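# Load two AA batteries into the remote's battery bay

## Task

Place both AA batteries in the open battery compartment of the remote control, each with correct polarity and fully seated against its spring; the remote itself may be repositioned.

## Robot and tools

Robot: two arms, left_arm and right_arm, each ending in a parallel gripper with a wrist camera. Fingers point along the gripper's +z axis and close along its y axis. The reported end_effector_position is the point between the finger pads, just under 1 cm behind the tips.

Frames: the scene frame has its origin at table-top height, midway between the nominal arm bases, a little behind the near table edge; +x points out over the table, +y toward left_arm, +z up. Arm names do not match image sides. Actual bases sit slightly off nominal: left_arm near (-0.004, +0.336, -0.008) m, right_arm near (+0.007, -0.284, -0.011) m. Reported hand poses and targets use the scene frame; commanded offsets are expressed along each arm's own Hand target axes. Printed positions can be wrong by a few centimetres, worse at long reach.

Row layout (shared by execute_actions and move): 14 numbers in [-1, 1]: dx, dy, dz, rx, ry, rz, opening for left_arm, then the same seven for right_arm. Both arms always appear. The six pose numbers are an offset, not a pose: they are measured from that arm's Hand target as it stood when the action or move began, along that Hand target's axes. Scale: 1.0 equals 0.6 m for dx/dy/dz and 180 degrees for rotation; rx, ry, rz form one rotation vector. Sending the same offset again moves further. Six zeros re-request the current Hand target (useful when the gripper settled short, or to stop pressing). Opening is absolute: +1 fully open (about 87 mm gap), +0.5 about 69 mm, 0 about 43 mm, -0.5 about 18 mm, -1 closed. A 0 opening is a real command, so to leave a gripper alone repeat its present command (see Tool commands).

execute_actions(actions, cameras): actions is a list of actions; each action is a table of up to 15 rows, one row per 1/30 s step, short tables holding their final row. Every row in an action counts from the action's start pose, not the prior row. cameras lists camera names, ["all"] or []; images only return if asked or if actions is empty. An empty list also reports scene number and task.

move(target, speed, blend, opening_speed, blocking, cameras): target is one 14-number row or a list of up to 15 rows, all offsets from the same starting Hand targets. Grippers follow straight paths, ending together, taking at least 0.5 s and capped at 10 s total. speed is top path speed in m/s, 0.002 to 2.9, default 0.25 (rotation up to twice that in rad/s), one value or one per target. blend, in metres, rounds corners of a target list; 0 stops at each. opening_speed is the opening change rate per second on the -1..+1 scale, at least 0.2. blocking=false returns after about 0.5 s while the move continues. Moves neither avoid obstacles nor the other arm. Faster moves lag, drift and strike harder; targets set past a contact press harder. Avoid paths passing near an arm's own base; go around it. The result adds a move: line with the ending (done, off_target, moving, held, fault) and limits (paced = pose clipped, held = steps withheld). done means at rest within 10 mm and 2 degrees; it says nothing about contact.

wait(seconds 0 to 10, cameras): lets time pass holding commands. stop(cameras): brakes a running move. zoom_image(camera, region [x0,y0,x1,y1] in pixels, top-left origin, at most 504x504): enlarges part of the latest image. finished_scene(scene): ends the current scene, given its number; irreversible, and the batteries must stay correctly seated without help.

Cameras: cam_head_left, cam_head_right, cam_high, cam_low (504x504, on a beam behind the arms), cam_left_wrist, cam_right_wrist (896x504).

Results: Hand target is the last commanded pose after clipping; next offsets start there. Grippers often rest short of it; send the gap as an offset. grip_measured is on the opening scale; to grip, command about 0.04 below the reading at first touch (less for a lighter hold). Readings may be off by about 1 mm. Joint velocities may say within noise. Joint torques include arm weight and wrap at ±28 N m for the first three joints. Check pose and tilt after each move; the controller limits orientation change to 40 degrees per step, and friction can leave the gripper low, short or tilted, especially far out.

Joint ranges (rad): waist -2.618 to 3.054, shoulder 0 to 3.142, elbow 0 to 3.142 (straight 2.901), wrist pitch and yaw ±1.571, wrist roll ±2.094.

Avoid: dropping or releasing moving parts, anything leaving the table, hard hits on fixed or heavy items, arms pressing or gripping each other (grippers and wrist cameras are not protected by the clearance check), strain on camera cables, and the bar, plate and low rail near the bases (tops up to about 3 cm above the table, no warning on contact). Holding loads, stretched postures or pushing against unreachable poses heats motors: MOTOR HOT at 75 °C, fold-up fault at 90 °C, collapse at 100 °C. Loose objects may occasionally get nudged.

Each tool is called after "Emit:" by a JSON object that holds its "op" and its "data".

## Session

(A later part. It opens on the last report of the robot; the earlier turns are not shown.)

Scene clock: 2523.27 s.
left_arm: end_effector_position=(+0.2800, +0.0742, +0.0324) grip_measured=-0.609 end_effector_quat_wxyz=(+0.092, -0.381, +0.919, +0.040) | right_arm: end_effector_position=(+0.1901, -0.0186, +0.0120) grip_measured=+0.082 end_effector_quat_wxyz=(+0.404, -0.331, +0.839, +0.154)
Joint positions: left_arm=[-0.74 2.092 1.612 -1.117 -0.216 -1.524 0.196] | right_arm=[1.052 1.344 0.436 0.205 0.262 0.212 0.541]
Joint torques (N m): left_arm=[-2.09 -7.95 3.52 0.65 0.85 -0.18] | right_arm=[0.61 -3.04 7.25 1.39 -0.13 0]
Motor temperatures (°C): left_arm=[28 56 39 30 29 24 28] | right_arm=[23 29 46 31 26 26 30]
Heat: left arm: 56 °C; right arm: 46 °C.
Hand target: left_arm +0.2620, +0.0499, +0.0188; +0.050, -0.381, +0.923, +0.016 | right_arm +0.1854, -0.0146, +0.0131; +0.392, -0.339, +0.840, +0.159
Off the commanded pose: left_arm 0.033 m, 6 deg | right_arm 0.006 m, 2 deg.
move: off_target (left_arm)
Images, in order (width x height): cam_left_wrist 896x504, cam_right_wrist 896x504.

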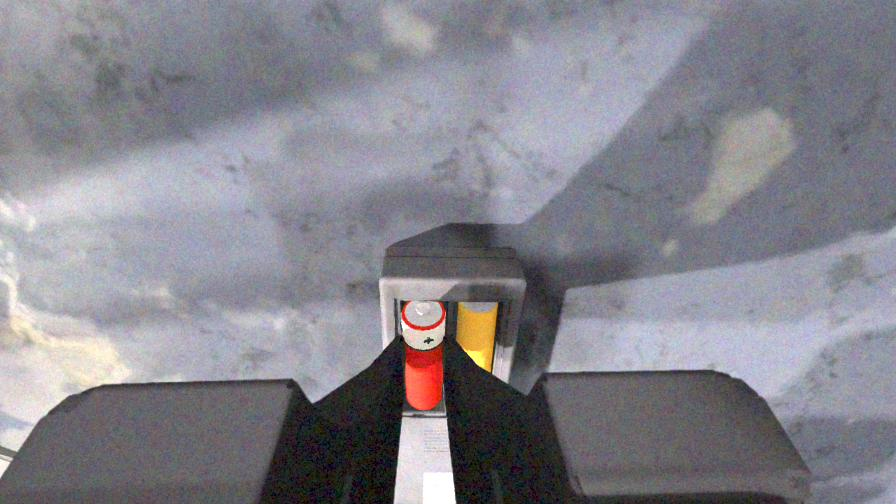

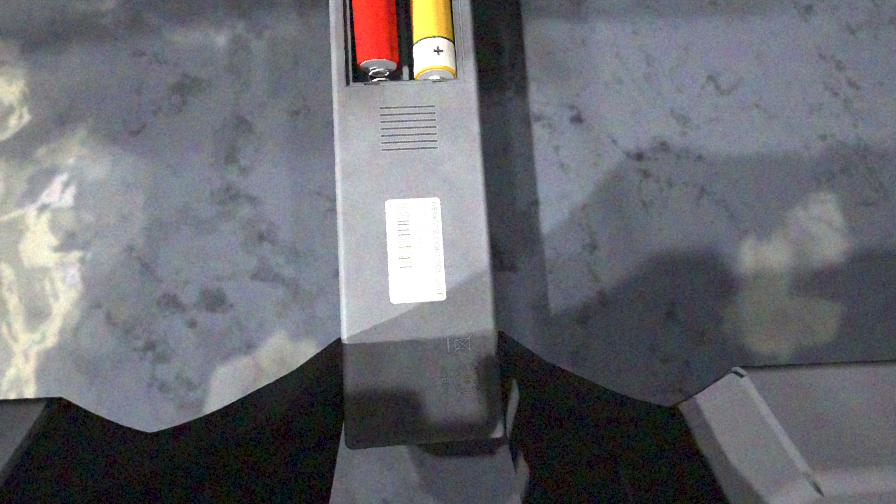

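Emit:
{"op": "move", "data": {"target": [0.0085, 0, 0.016, 0, 0, 0, -0.7, 0, 0, 0, 0, 0, 0, 0.03], "speed": 0.06, "cameras": ["cam_left_wrist", "cam_right_wrist"]}}

Emit:
{"op": "zoom_image", "data": {"camera": "cam_right_wrist", "region": [330, 0, 490, 140]}}

Emit:
{"op": "zoom_image", "data": {"camera": "cam_left_wrist", "region": [360, 260, 520, 420]}}

Scene clock: 2529.67 s.
left_arm: end_effector_position=(+0.2799, +0.0742, +0.0317) grip_measured=-0.609 end_effector_quat_wxyz=(+0.094, -0.383, +0.918, +0.036) | right_arm: end_effector_position=(+0.1901, -0.0186, +0.0120) grip_measured=+0.082 end_effector_quat_wxyz=(+0.404, -0.331, +0.839, +0.154)
Joint positions: left_arm=[-0.74 2.083 1.595 -1.1 -0.216 -1.526 0.196] | right_arm=[1.052 1.344 0.436 0.205 0.262 0.212 0.541]
Joint torques (N m): left_arm=[-2.76 -6.49 2.48 0.81 0.85 -0.26] | right_arm=[0.59 -3.06 7.24 1.39 -0.13 0.01]
Motor temperatures (°C): left_arm=[28 55 39 30 29 24 28] | right_arm=[23 29 46 31 26 26 30]
Heat: left arm: 55 °C; right arm: 46 °C.
Hand target: left_arm +0.2591, +0.0470, +0.0088; +0.050, -0.381, +0.923, +0.016 | right_arm +0.1854, -0.0146, +0.0131; +0.392, -0.339, +0.840, +0.159
Off the commanded pose: left_arm 0.041 m, 6 deg | right_arm 0.006 m, 2 deg.
move: off_target (left_arm)
Images, in order (width x height): cam_left_wrist 896x504, cam_right_wrist 896x504.

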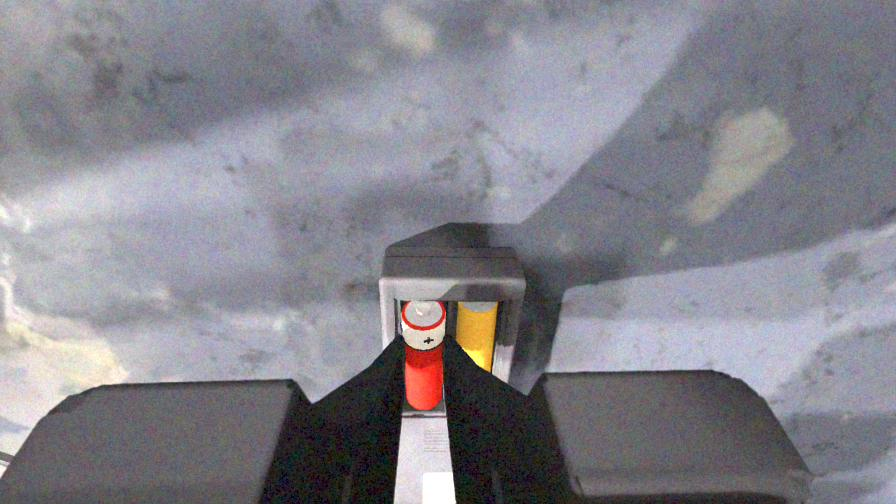

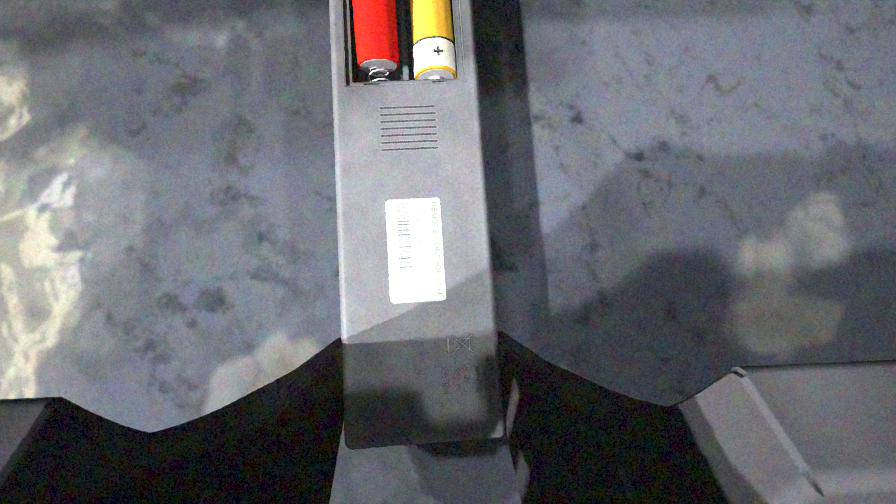

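Scaled by 3.150 from the camera's 896x504 image, which has a finer 1280x720 frame.

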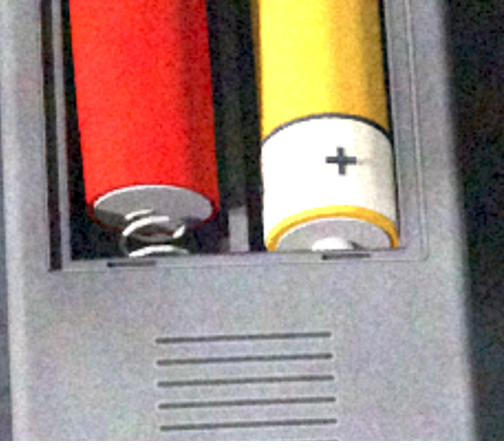

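Scaled by 3.150 from the camera's 896x504 image, which has a finer 1280x720 frame.

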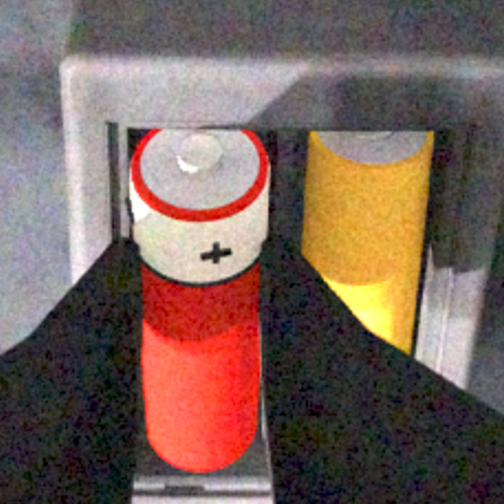

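Emit:
{"op": "move", "data": {"target": [[-0.0386, -0.0015, -0.016, 0, 0, 0, -0.7, 0, 0, 0, 0, 0, 0, 0.03], [-0.0386, -0.0015, -0.016, 0, 0, 0, -0.4, 0, 0, 0, 0, 0, 0, 0.03]], "speed": 0.1, "opening_speed": 0.5, "cameras": ["cam_left_wrist", "cam_right_wrist"]}}

Emit:
{"op": "zoom_image", "data": {"camera": "cam_right_wrist", "region": [330, 0, 490, 140]}}

Emit:
{"op": "zoom_image", "data": {"camera": "cam_left_wrist", "region": [360, 260, 520, 420]}}

Scene clock: 2551.90 s.
left_arm: end_effector_position=(+0.2836, +0.0728, +0.0321) grip_measured=-0.401 end_effector_quat_wxyz=(+0.073, -0.389, +0.918, +0.019) | right_arm: end_effector_position=(+0.1901, -0.0186, +0.0120) grip_measured=+0.082 end_effector_quat_wxyz=(+0.404, -0.331, +0.839, +0.154)
Joint positions: left_arm=[-0.712 2.083 1.595 -1.083 -0.164 -1.509 0.3] | right_arm=[1.052 1.344 0.436 0.205 0.262 0.212 0.541]
Joint torques (N m): left_arm=[-0.66 -6.97 5.93 0.44 0.31 0.1] | right_arm=[0.59 -3.04 7.23 1.39 -0.13 0]
Heat: left arm: 51 °C; right arm: 46 °C.
Hand target: left_arm +0.2753, +0.0620, +0.0207; +0.050, -0.381, +0.923, +0.016 | right_arm +0.1854, -0.0146, +0.0131; +0.392, -0.339, +0.840, +0.159
Off the commanded pose: left_arm 0.018 m, 3 deg | right_arm 0.006 m, 2 deg.
move: off_target (left_arm); target 2's new opening was sent with left_arm's hand 0.018 m and 3 deg from that target
Images, in order (width x height): cam_left_wrist 896x504, cam_right_wrist 896x504.

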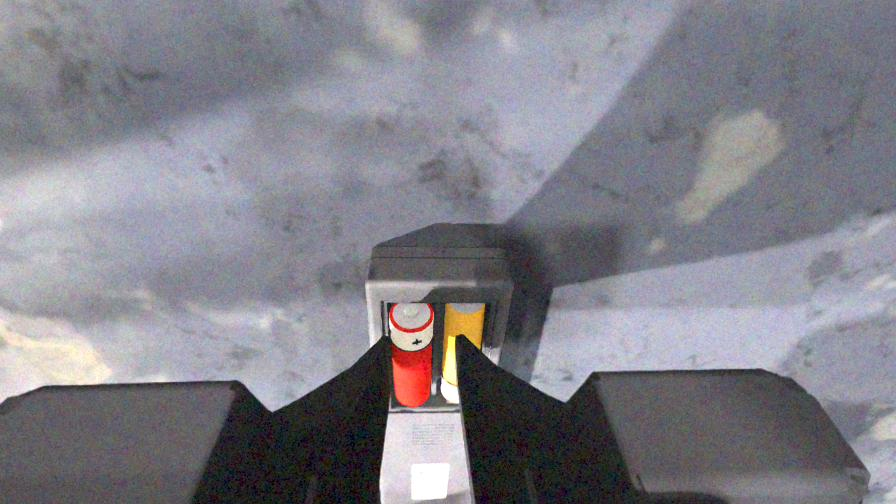

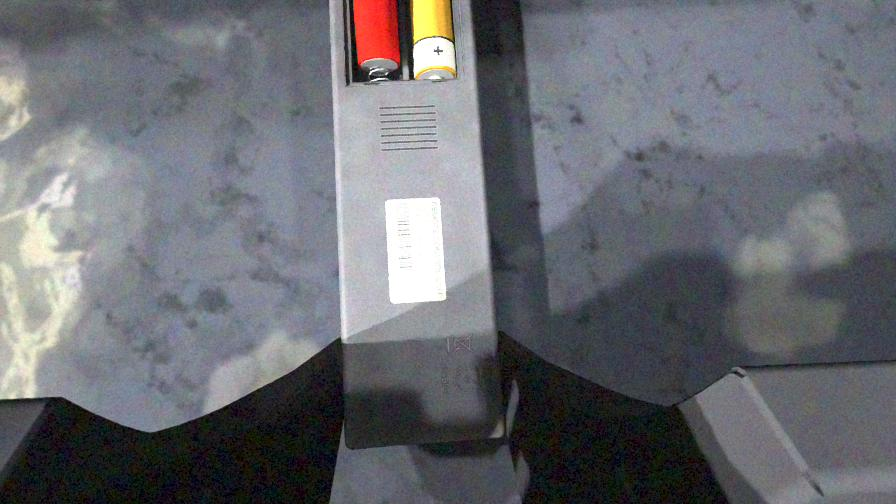

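Scaled by 3.150 from the camera's 896x504 image, which has a finer 1280x720 frame.

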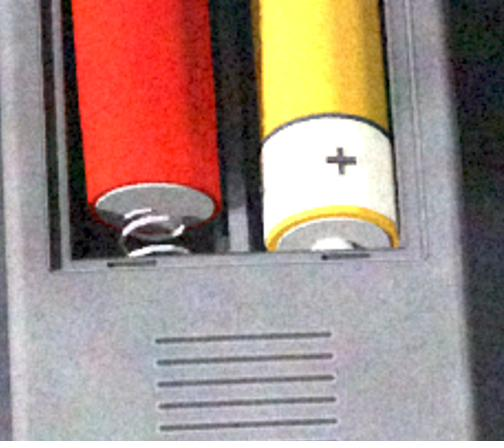

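Scaled by 3.150 from the camera's 896x504 image, which has a finer 1280x720 frame.

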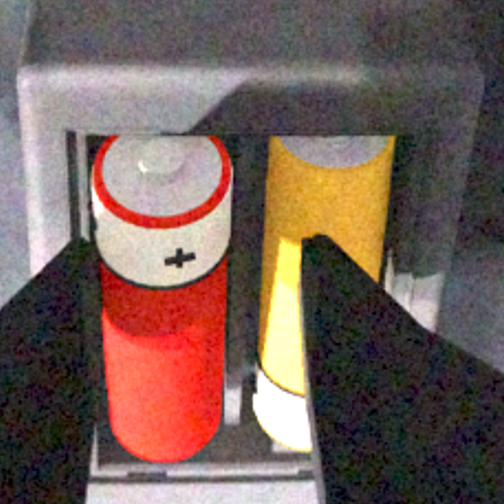

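Emit:
{"op": "move", "data": {"target": [[-0.0047, 0, -0.0448, 0, 0.055, 0.008, -0.4, 0, 0, 0, 0, 0, 0, 0.03], [-0.0415, 0.0085, -0.041, 0, 0.055, 0.008, -0.4, 0, 0, 0, 0, 0, 0, 0.03]], "speed": 0.1, "blend": 0.005, "cameras": ["cam_left_wrist", "cam_right_wrist"]}}

Emit:
{"op": "zoom_image", "data": {"camera": "cam_left_wrist", "region": [340, 240, 500, 400]}}

Scene clock: 2569.10 s.
left_arm: end_effector_position=(+0.2822, +0.0882, +0.0396) grip_measured=-0.400 end_effector_quat_wxyz=(-0.036, -0.381, +0.924, -0.006) | right_arm: end_effector_position=(+0.1897, -0.0182, +0.0120) grip_measured=+0.082 end_effector_quat_wxyz=(+0.403, -0.332, +0.839, +0.155)
Joint positions: left_arm=[-0.588 2.107 1.635 -1.158 0.047 -1.368 0.3] | right_arm=[1.052 1.344 0.436 0.205 0.259 0.212 0.541]
Joint torques (N m): left_arm=[-0.24 -9.09 10.51 0.06 0.05 0.17] | right_arm=[0.61 -3.04 7.27 1.39 -0.13 0.01]
Motor temperatures (°C): left_arm=[28 50 38 30 29 24 28] | right_arm=[23 29 46 31 26 26 30]
Heat: left arm: 50 °C; right arm: 46 °C.
Hand target: left_arm +0.2873, +0.0814, +0.0477; -0.030, -0.369, +0.929, -0.017 | right_arm +0.1854, -0.0146, +0.0131; +0.392, -0.339, +0.840, +0.159
Off the commanded pose: left_arm 0.012 m, 2 deg | right_arm 0.006 m, 2 deg.
move: off_target (left_arm)
Images, in order (width x height): cam_left_wrist 896x504, cam_right_wrist 896x504.

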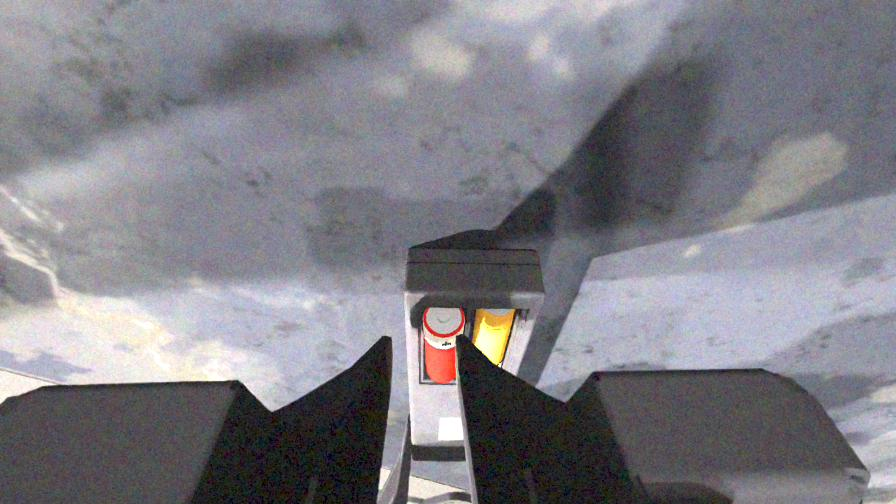

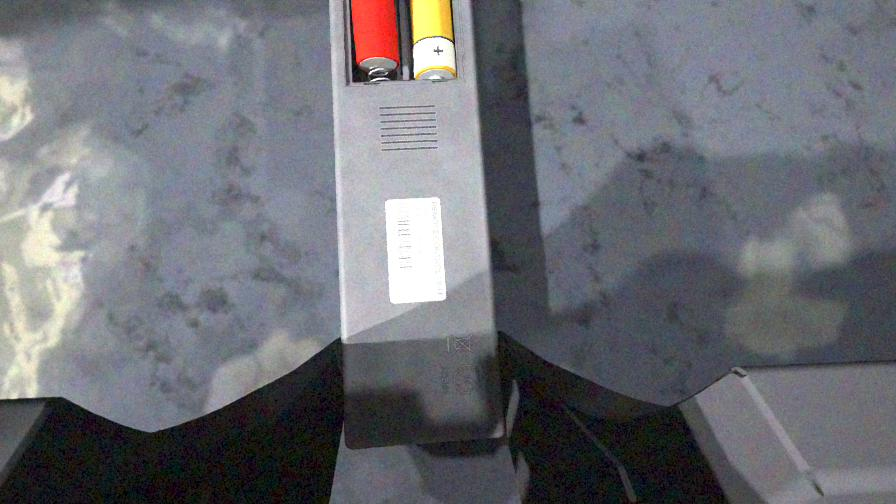

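Scaled by 3.150 from the camera's 896x504 image, which has a finer 1280x720 frame.

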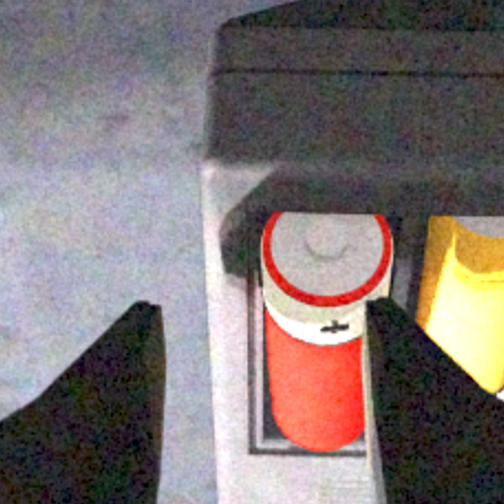

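Emit:
{"op": "move", "data": {"target": [0.0005, -0.0033, 0.0166, 0, 0, 0, -0.4, 0, 0, 0, 0, 0, 0, 0.03], "speed": 0.1, "cameras": ["cam_left_wrist"]}}

Emit:
{"op": "zoom_image", "data": {"camera": "cam_left_wrist", "region": [340, 240, 500, 400]}}

Scene clock: 2580.27 s.
left_arm: end_effector_position=(+0.2836, +0.0862, +0.0358) grip_measured=-0.400 end_effector_quat_wxyz=(-0.037, -0.381, +0.924, -0.008) | right_arm: end_effector_position=(+0.1899, -0.0184, +0.0120) grip_measured=+0.082 end_effector_quat_wxyz=(+0.403, -0.331, +0.839, +0.154)
Joint positions: left_arm=[-0.588 2.118 1.635 -1.146 0.051 -1.368 0.3] | right_arm=[1.052 1.344 0.436 0.205 0.261 0.212 0.541]
Joint torques (N m): left_arm=[-0.5 -8.77 8.79 0.25 0.01 0.14] | right_arm=[0.61 -3.03 7.24 1.39 -0.13 0.01]
Heat: left arm: 51 °C; right arm: 46 °C.
Hand target: left_arm +0.2880, +0.0793, +0.0378; -0.030, -0.369, +0.929, -0.017 | right_arm +0.1854, -0.0146, +0.0131; +0.392, -0.339, +0.840, +0.159
Off the commanded pose: left_arm 0.008 m, 2 deg | right_arm 0.006 m, 2 deg.
move: done
Images, in order (width x height): cam_left_wrist 896x504.

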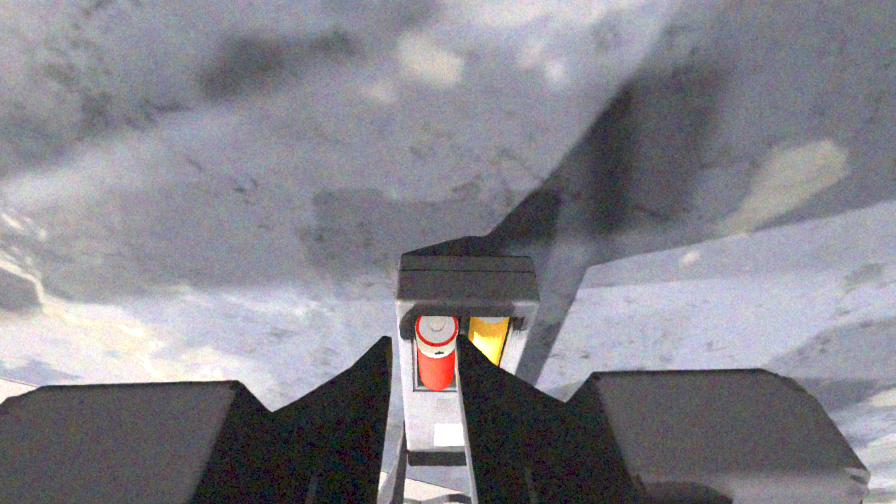

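Scaled by 3.150 from the camera's 896x504 image, which has a finer 1280x720 frame.

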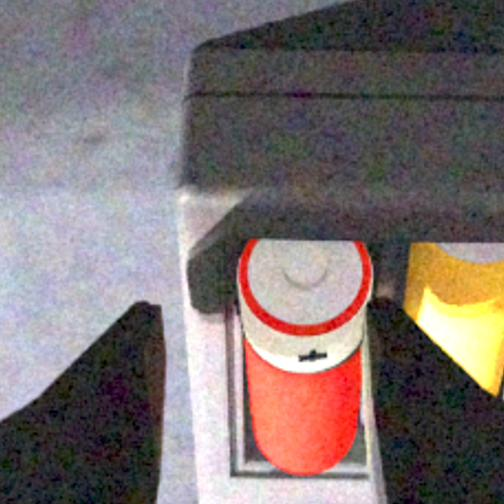

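Emit:
{"op": "move", "data": {"target": [0.0, -0.0105, 0.0, 0, 0, 0, -0.4, 0, 0, 0, 0, 0, 0, 0.03], "speed": 0.1, "cameras": ["cam_left_wrist"]}}

Emit:
{"op": "zoom_image", "data": {"camera": "cam_left_wrist", "region": [340, 240, 500, 400]}}

Scene clock: 2585.83 s.
left_arm: end_effector_position=(+0.2852, +0.0851, +0.0297) grip_measured=-0.400 end_effector_quat_wxyz=(-0.041, -0.377, +0.925, -0.002) | right_arm: end_effector_position=(+0.1897, -0.0182, +0.0120) grip_measured=+0.082 end_effector_quat_wxyz=(+0.403, -0.332, +0.839, +0.155)
Joint positions: left_arm=[-0.588 2.145 1.651 -1.149 0.051 -1.36 0.3] | right_arm=[1.052 1.344 0.436 0.205 0.259 0.212 0.541]
Joint torques (N m): left_arm=[-0.75 -9.32 10.67 0.12 0 0.11] | right_arm=[0.61 -3.02 7.24 1.39 -0.14 0]
Heat: left arm: 51 °C; right arm: 46 °C.
Hand target: left_arm +0.2923, +0.0747, +0.0379; -0.030, -0.369, +0.929, -0.017 | right_arm +0.1854, -0.0146, +0.0131; +0.392, -0.339, +0.840, +0.159
Off the commanded pose: left_arm 0.015 m, 2 deg | right_arm 0.006 m, 2 deg.
move: off_target (left_arm)
Images, in order (width x height): cam_left_wrist 896x504.

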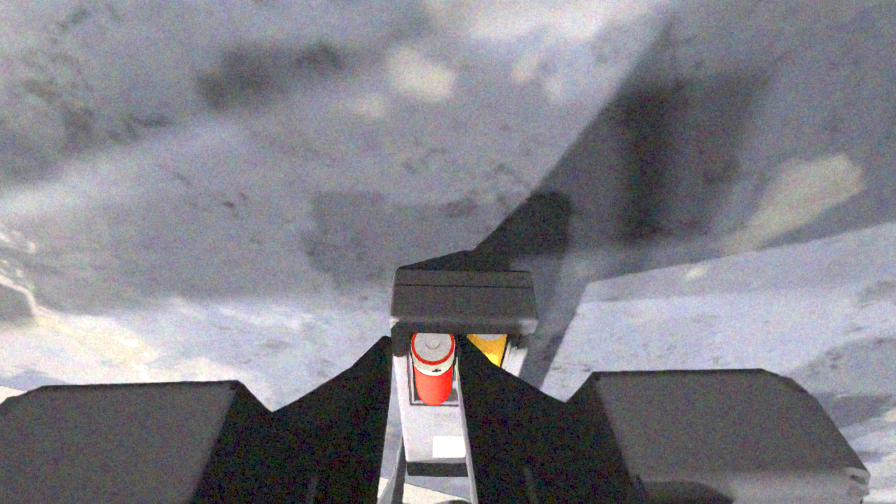

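Scaled by 3.150 from the camera's 896x504 image, which has a finer 1280x720 frame.

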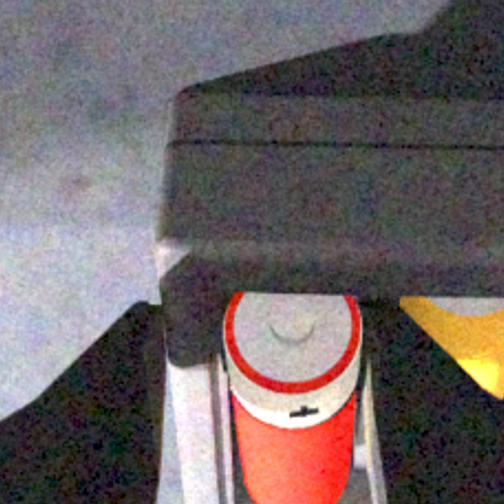

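Emit:
{"op": "move", "data": {"target": [0.0007, 0, -0.0133, 0, 0, 0, -0.4, 0, 0, 0, 0, 0, 0, 0.03], "speed": 0.1}}

Scene clock: 2594.07 s.
left_arm: end_effector_position=(+0.2868, +0.0842, +0.0361) grip_measured=-0.400 end_effector_quat_wxyz=(-0.041, -0.377, +0.925, -0.003) | right_arm: end_effector_position=(+0.1899, -0.0184, +0.0120) grip_measured=+0.082 end_effector_quat_wxyz=(+0.403, -0.331, +0.839, +0.154)
Joint positions: left_arm=[-0.588 2.145 1.677 -1.173 0.051 -1.36 0.3] | right_arm=[1.052 1.344 0.436 0.205 0.261 0.212 0.541]
Joint torques (N m): left_arm=[-0.73 -9.87 10.44 0.09 0 0.12] | right_arm=[0.59 -3.04 7.21 1.39 -0.13 0.01]
Heat: left arm: 51 °C; right arm: 46 °C.
Hand target: left_arm +0.2924, +0.0748, +0.0459; -0.030, -0.369, +0.929, -0.017 | right_arm +0.1854, -0.0146, +0.0131; +0.392, -0.339, +0.840, +0.159
Off the commanded pose: left_arm 0.015 m, 2 deg | right_arm 0.006 m, 2 deg.
move: off_target (left_arm)

Emit:
{"op": "move", "data": {"target": [0.0003, -0.007, -0.0067, 0, 0, 0, -0.4, 0, 0, 0, 0, 0, 0, 0.03], "speed": 0.1, "cameras": ["cam_left_wrist"]}}

Emit:
{"op": "zoom_image", "data": {"camera": "cam_left_wrist", "region": [340, 240, 500, 400]}}

Scene clock: 2599.40 s.
left_arm: end_effector_position=(+0.2903, +0.0806, +0.0425) grip_measured=-0.400 end_effector_quat_wxyz=(-0.039, -0.376, +0.926, -0.006) | right_arm: end_effector_position=(+0.1899, -0.0184, +0.0120) grip_measured=+0.082 end_effector_quat_wxyz=(+0.403, -0.331, +0.839, +0.154)
Joint positions: left_arm=[-0.591 2.153 1.716 -1.196 0.051 -1.36 0.3] | right_arm=[1.052 1.344 0.436 0.205 0.261 0.212 0.541]
Joint torques (N m): left_arm=[-0.68 -9.37 10.5 0.11 0 0.1] | right_arm=[0.59 -3.04 7.27 1.39 -0.13 0.01]
Heat: left arm: 52 °C; right arm: 46 °C.
Hand target: left_arm +0.2953, +0.0719, +0.0499; -0.030, -0.369, +0.929, -0.017 | right_arm +0.1854, -0.0146, +0.0131; +0.392, -0.339, +0.840, +0.159
Off the commanded pose: left_arm 0.013 m, 2 deg | right_arm 0.006 m, 2 deg.
move: off_target (left_arm)
Images, in order (width x height): cam_left_wrist 896x504.

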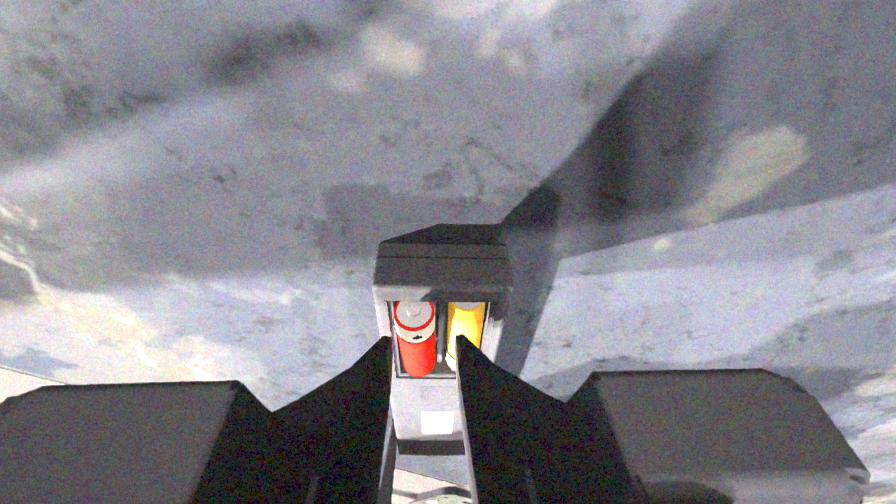

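Scaled by 3.150 from the camera's 896x504 image, which has a finer 1280x720 frame.

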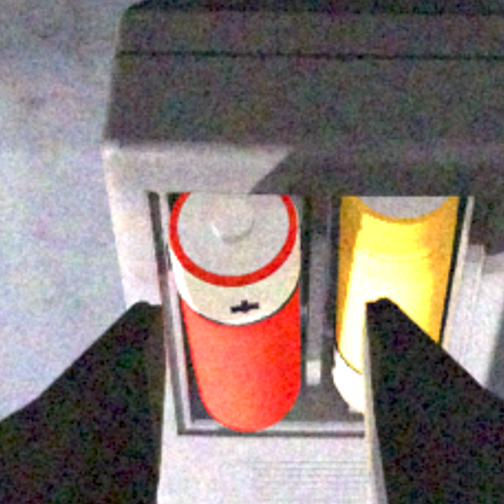

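Emit:
{"op": "move", "data": {"target": [0.0087, 0.0083, 0.0195, 0, 0, 0, -0.8, 0, 0, 0, 0, 0, 0, 0.03], "speed": 0.08, "cameras": ["cam_left_wrist"]}}

Emit:
{"op": "zoom_image", "data": {"camera": "cam_left_wrist", "region": [340, 240, 500, 400]}}

Scene clock: 2607.73 s.
left_arm: end_effector_position=(+0.2869, +0.0782, +0.0396) grip_measured=-0.799 end_effector_quat_wxyz=(-0.040, -0.372, +0.928, -0.005) | right_arm: end_effector_position=(+0.1895, -0.0181, +0.0120) grip_measured=+0.082 end_effector_quat_wxyz=(+0.403, -0.332, +0.839, +0.155)
Joint positions: left_arm=[-0.601 2.153 1.704 -1.186 0.053 -1.36 0.1] | right_arm=[1.053 1.344 0.436 0.205 0.261 0.212 0.541]
Joint torques (N m): left_arm=[-0.79 -10.69 4.67 0.51 0 -0.01] | right_arm=[0.61 -3.02 7.24 1.39 -0.13 0.01]
Heat: left arm: 54 °C; right arm: 46 °C.
Hand target: left_arm +0.2876, +0.0713, +0.0386; -0.030, -0.369, +0.929, -0.017 | right_arm +0.1854, -0.0146, +0.0131; +0.392, -0.339, +0.840, +0.159
Off the commanded pose: left_arm 0.007 m, 2 deg | right_arm 0.005 m, 2 deg.
move: done
Images, in order (width x height): cam_left_wrist 896x504.

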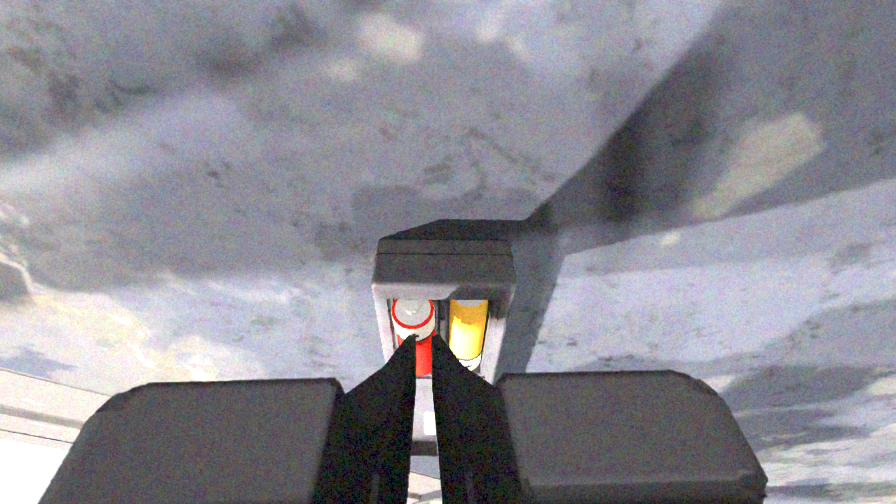

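Scaled by 3.150 from the camera's 896x504 image, which has a finer 1280x720 frame.

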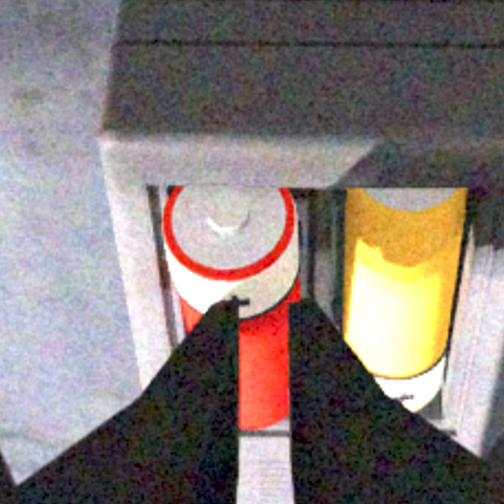

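Emit:
{"op": "move", "data": {"target": [0.0, 0.0052, 0.0, 0, 0, 0, -0.8, 0, 0, 0, 0, 0, 0, 0.03], "speed": 0.08, "cameras": ["cam_left_wrist"]}}

Emit:
{"op": "zoom_image", "data": {"camera": "cam_left_wrist", "region": [340, 240, 500, 400]}}

Scene clock: 2614.67 s.
left_arm: end_effector_position=(+0.2863, +0.0786, +0.0398) grip_measured=-0.799 end_effector_quat_wxyz=(-0.037, -0.372, +0.928, -0.009) | right_arm: end_effector_position=(+0.1895, -0.0181, +0.0120) grip_measured=+0.082 end_effector_quat_wxyz=(+0.403, -0.332, +0.839, +0.155)
Joint positions: left_arm=[-0.601 2.142 1.688 -1.173 0.053 -1.36 0.1] | right_arm=[1.053 1.344 0.436 0.205 0.261 0.212 0.541]
Joint torques (N m): left_arm=[-0.69 -10.82 4.31 0.46 0 0] | right_arm=[0.59 -3.04 7.23 1.39 -0.13 0.01]
Motor temperatures (°C): left_arm=[28 55 42 29 29 24 28] | right_arm=[23 29 46 31 26 26 30]
Heat: left arm: 55 °C; right arm: 46 °C.
Hand target: left_arm +0.2854, +0.0736, +0.0385; -0.030, -0.369, +0.929, -0.017 | right_arm +0.1854, -0.0146, +0.0131; +0.392, -0.339, +0.840, +0.159
Off the commanded pose: left_arm 0.005 m, 1 deg | right_arm 0.005 m, 2 deg.
move: done
Images, in order (width x height): cam_left_wrist 896x504.

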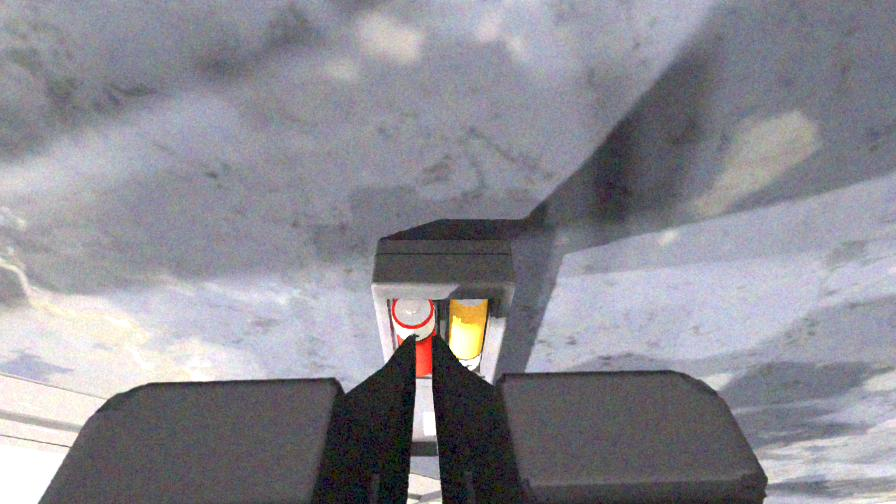

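Scaled by 3.150 from the camera's 896x504 image, which has a finer 1280x720 frame.

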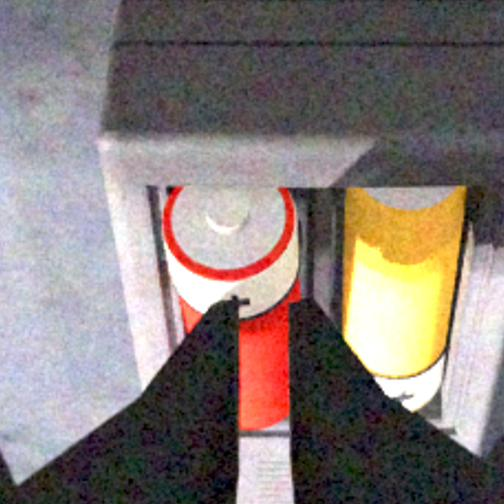

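Emit:
{"op": "move", "data": {"target": [0.0, 0.0055, 0.001, 0, 0, 0, -0.8, 0, 0, 0, 0, 0, 0, 0.03], "speed": 0.08, "cameras": ["cam_left_wrist"]}}

Emit:
{"op": "zoom_image", "data": {"camera": "cam_left_wrist", "region": [340, 240, 500, 400]}}

Scene clock: 2619.33 s.
left_arm: end_effector_position=(+0.2825, +0.0792, +0.0382) grip_measured=-0.800 end_effector_quat_wxyz=(-0.042, -0.372, +0.927, -0.010) | right_arm: end_effector_position=(+0.1895, -0.0181, +0.0120) grip_measured=+0.082 end_effector_quat_wxyz=(+0.403, -0.332, +0.839, +0.155)
Joint positions: left_arm=[-0.601 2.133 1.665 -1.163 0.062 -1.36 0.1] | right_arm=[1.053 1.344 0.436 0.205 0.261 0.212 0.541]
Joint torques (N m): left_arm=[-0.55 -10.95 4.49 0.43 -0.11 0.02] | right_arm=[0.59 -3.03 7.25 1.4 -0.12 0.01]
Motor temperatures (°C): left_arm=[28 56 41 29 29 24 28] | right_arm=[23 29 46 31 26 26 30]
Heat: left arm: 56 °C; right arm: 46 °C.
Hand target: left_arm +0.2832, +0.0759, +0.0379; -0.030, -0.369, +0.929, -0.017 | right_arm +0.1854, -0.0146, +0.0131; +0.392, -0.339, +0.840, +0.159
Off the commanded pose: left_arm 0.003 m, 2 deg | right_arm 0.005 m, 2 deg.
move: done
Images, in order (width x height): cam_left_wrist 896x504.

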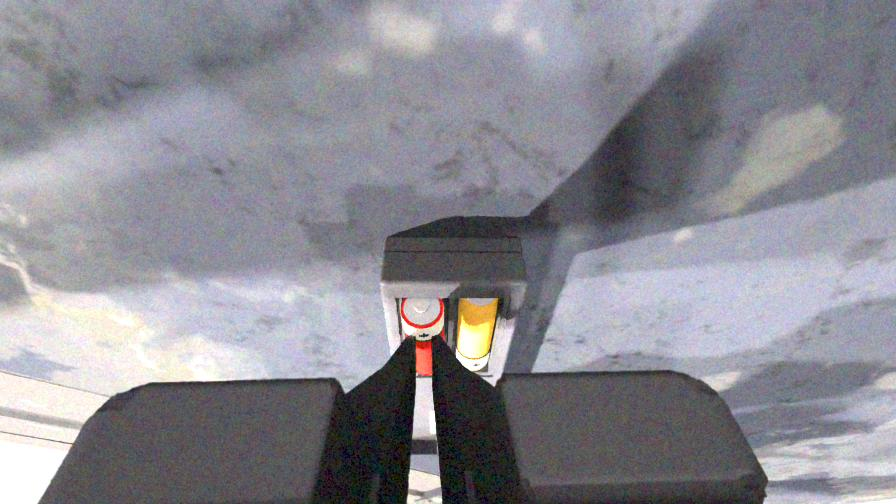

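Scaled by 3.150 from the camera's 896x504 image, which has a finer 1280x720 frame.

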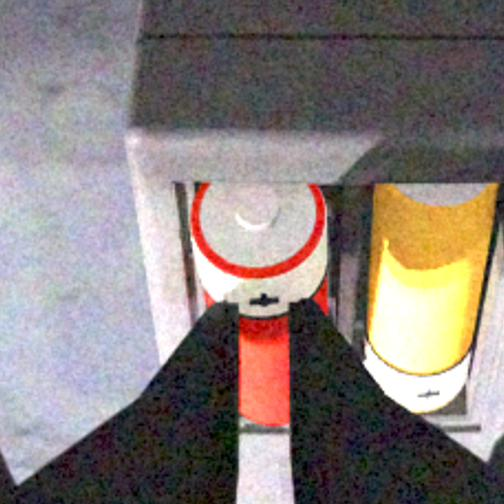

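Emit:
{"op": "move", "data": {"target": [0.0297, 0.0004, 0.0522, 0, 0, 0, -0.8, 0, 0, 0, 0, 0, 0, 0.03], "speed": 0.06, "cameras": ["cam_left_wrist", "cam_right_wrist"]}}

Emit:
{"op": "zoom_image", "data": {"camera": "cam_left_wrist", "region": [340, 240, 500, 400]}}

Emit:
{"op": "zoom_image", "data": {"camera": "cam_right_wrist", "region": [330, 0, 490, 140]}}

Scene clock: 2628.27 s.
left_arm: end_effector_position=(+0.2787, +0.0757, +0.0295) grip_measured=-0.799 end_effector_quat_wxyz=(-0.024, -0.372, +0.928, -0.021) | right_arm: end_effector_position=(+0.1897, -0.0183, +0.0120) grip_measured=+0.082 end_effector_quat_wxyz=(+0.403, -0.332, +0.839, +0.154)
Joint positions: left_arm=[-0.62 2.098 1.581 -1.074 0.045 -1.382 0.1] | right_arm=[1.053 1.344 0.436 0.205 0.262 0.212 0.541]
Joint torques (N m): left_arm=[-2.63 -6.79 2.58 0.76 -0.01 -0.21] | right_arm=[0.61 -3.03 7.25 1.39 -0.13 0.01]
Motor temperatures (°C): left_arm=[28 56 41 29 28 24 27] | right_arm=[23 29 46 31 26 26 30]
Heat: left arm: 56 °C; right arm: 46 °C.
Hand target: left_arm +0.2687, +0.0622, +0.0079; -0.030, -0.369, +0.929, -0.017 | right_arm +0.1854, -0.0146, +0.0131; +0.392, -0.339, +0.840, +0.159
Off the commanded pose: left_arm 0.027 m, 1 deg | right_arm 0.006 m, 2 deg.
move: off_target (left_arm)
Images, in order (width x height): cam_left_wrist 896x504, cam_right_wrist 896x504.

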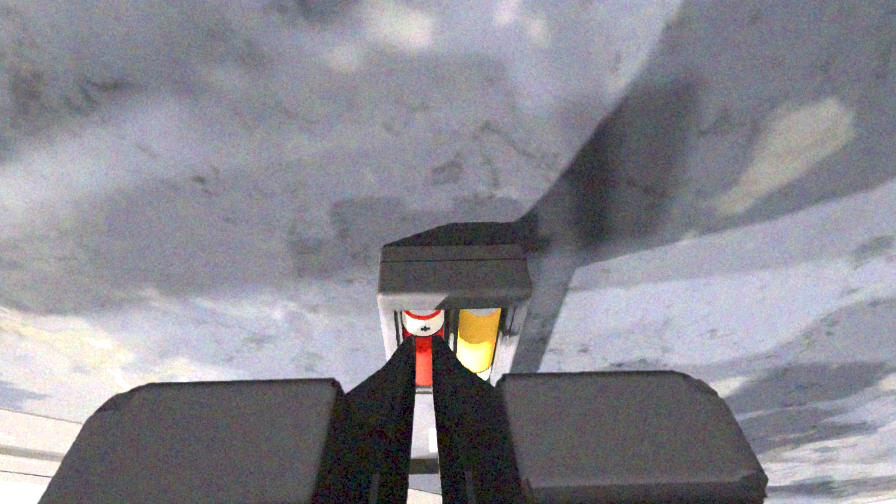

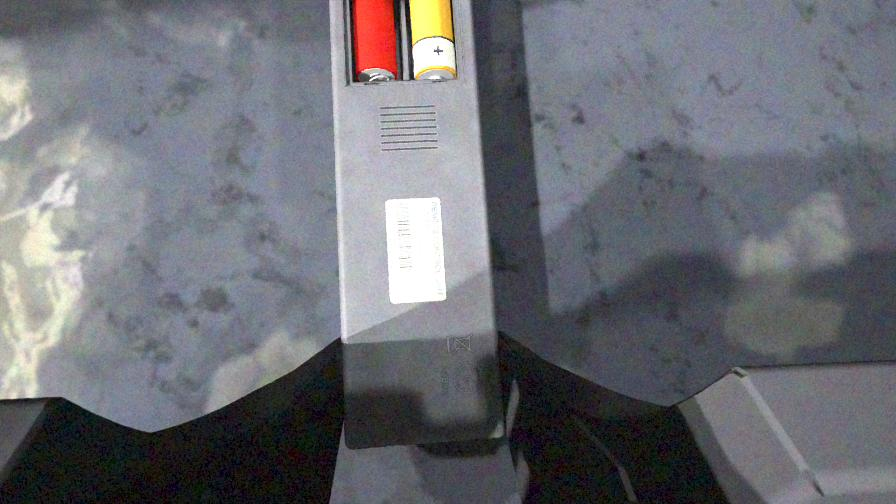

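Scaled by 3.150 from the camera's 896x504 image, which has a finer 1280x720 frame.

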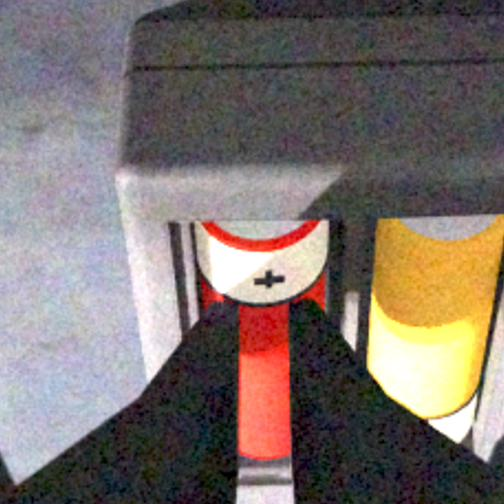

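Scaled by 3.150 from the camera's 896x504 image, which has a finer 1280x720 frame.

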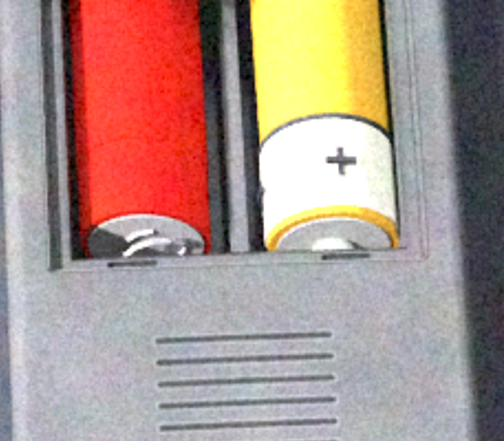

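Emit:
{"op": "move", "data": {"target": [-0.026, 0, -0.012, 0, 0, 0, -0.8, 0, 0, 0, 0, 0, 0, 0.03], "speed": 0.06, "cameras": ["cam_left_wrist", "cam_right_wrist"]}}

Emit:
{"op": "zoom_image", "data": {"camera": "cam_left_wrist", "region": [340, 240, 500, 400]}}

Emit:
{"op": "zoom_image", "data": {"camera": "cam_right_wrist", "region": [330, 0, 490, 140]}}

Scene clock: 2644.50 s.
left_arm: end_effector_position=(+0.2797, +0.0764, +0.0302) grip_measured=-0.799 end_effector_quat_wxyz=(-0.030, -0.375, +0.926, -0.025) | right_arm: end_effector_position=(+0.1897, -0.0183, +0.0120) grip_measured=+0.082 end_effector_quat_wxyz=(+0.403, -0.332, +0.839, +0.154)
Joint positions: left_arm=[-0.611 2.098 1.581 -1.074 0.059 -1.38 0.1] | right_arm=[1.053 1.344 0.436 0.205 0.262 0.212 0.541]
Joint torques (N m): left_arm=[-0.25 -6.22 5.86 0.5 -0.07 0.13] | right_arm=[0.61 -3.04 7.27 1.39 -0.13 0.01]
Heat: left arm: 53 °C; right arm: 46 °C.
Hand target: left_arm +0.2803, +0.0733, +0.0140; -0.030, -0.369, +0.929, -0.017 | right_arm +0.1854, -0.0146, +0.0131; +0.392, -0.339, +0.840, +0.159
Off the commanded pose: left_arm 0.016 m, 1 deg | right_arm 0.006 m, 2 deg.
move: off_target (left_arm)
Images, in order (width x height): cam_left_wrist 896x504, cam_right_wrist 896x504.

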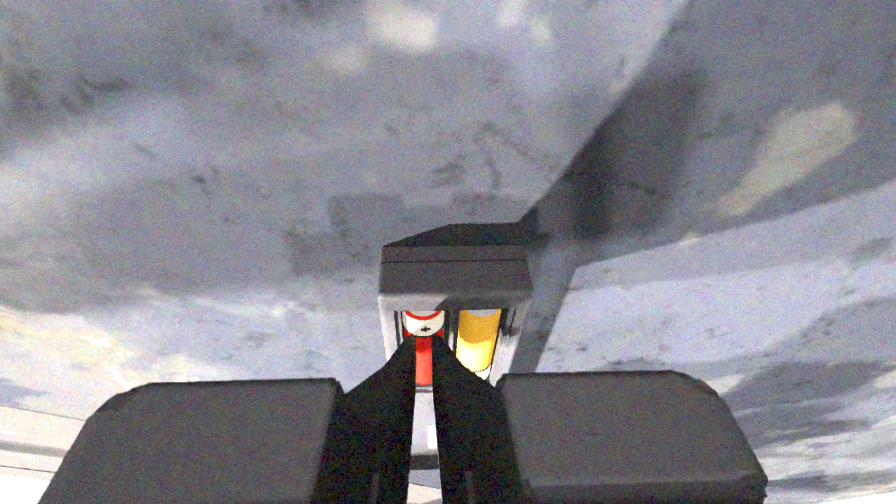

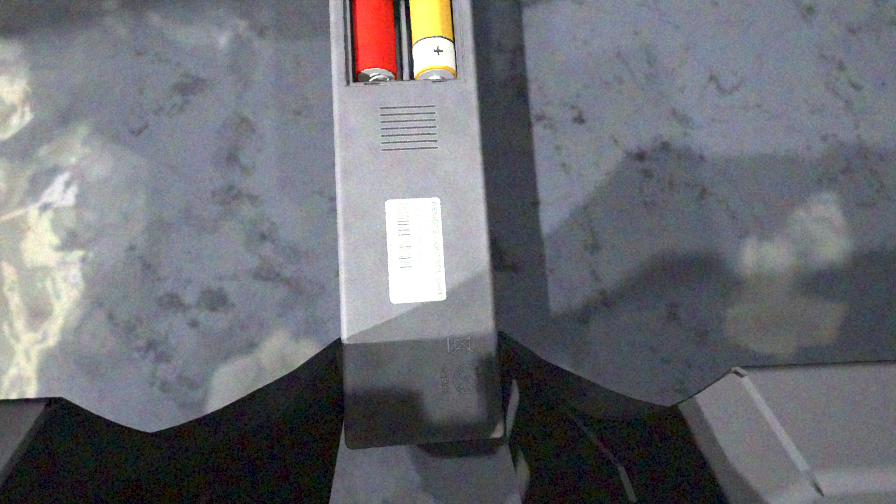

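Scaled by 3.150 from the camera's 896x504 image, which has a finer 1280x720 frame.

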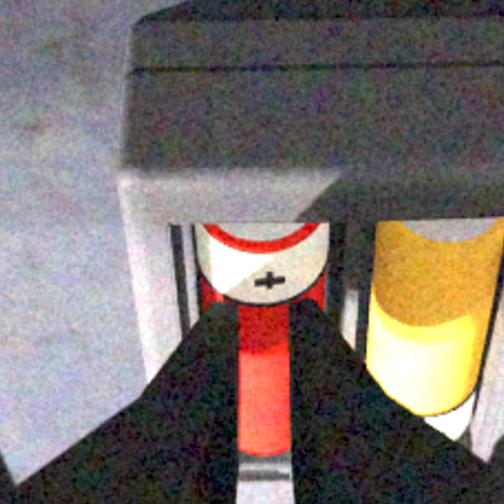

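Scaled by 3.150 from the camera's 896x504 image, which has a finer 1280x720 frame.

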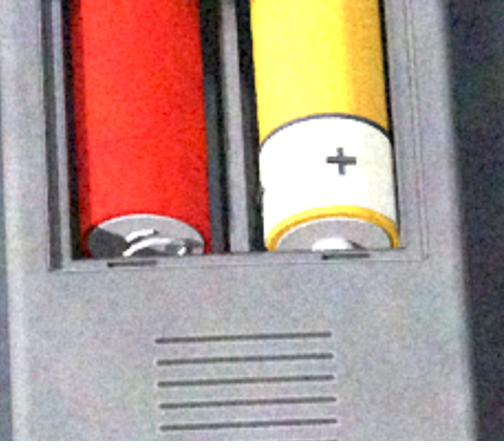

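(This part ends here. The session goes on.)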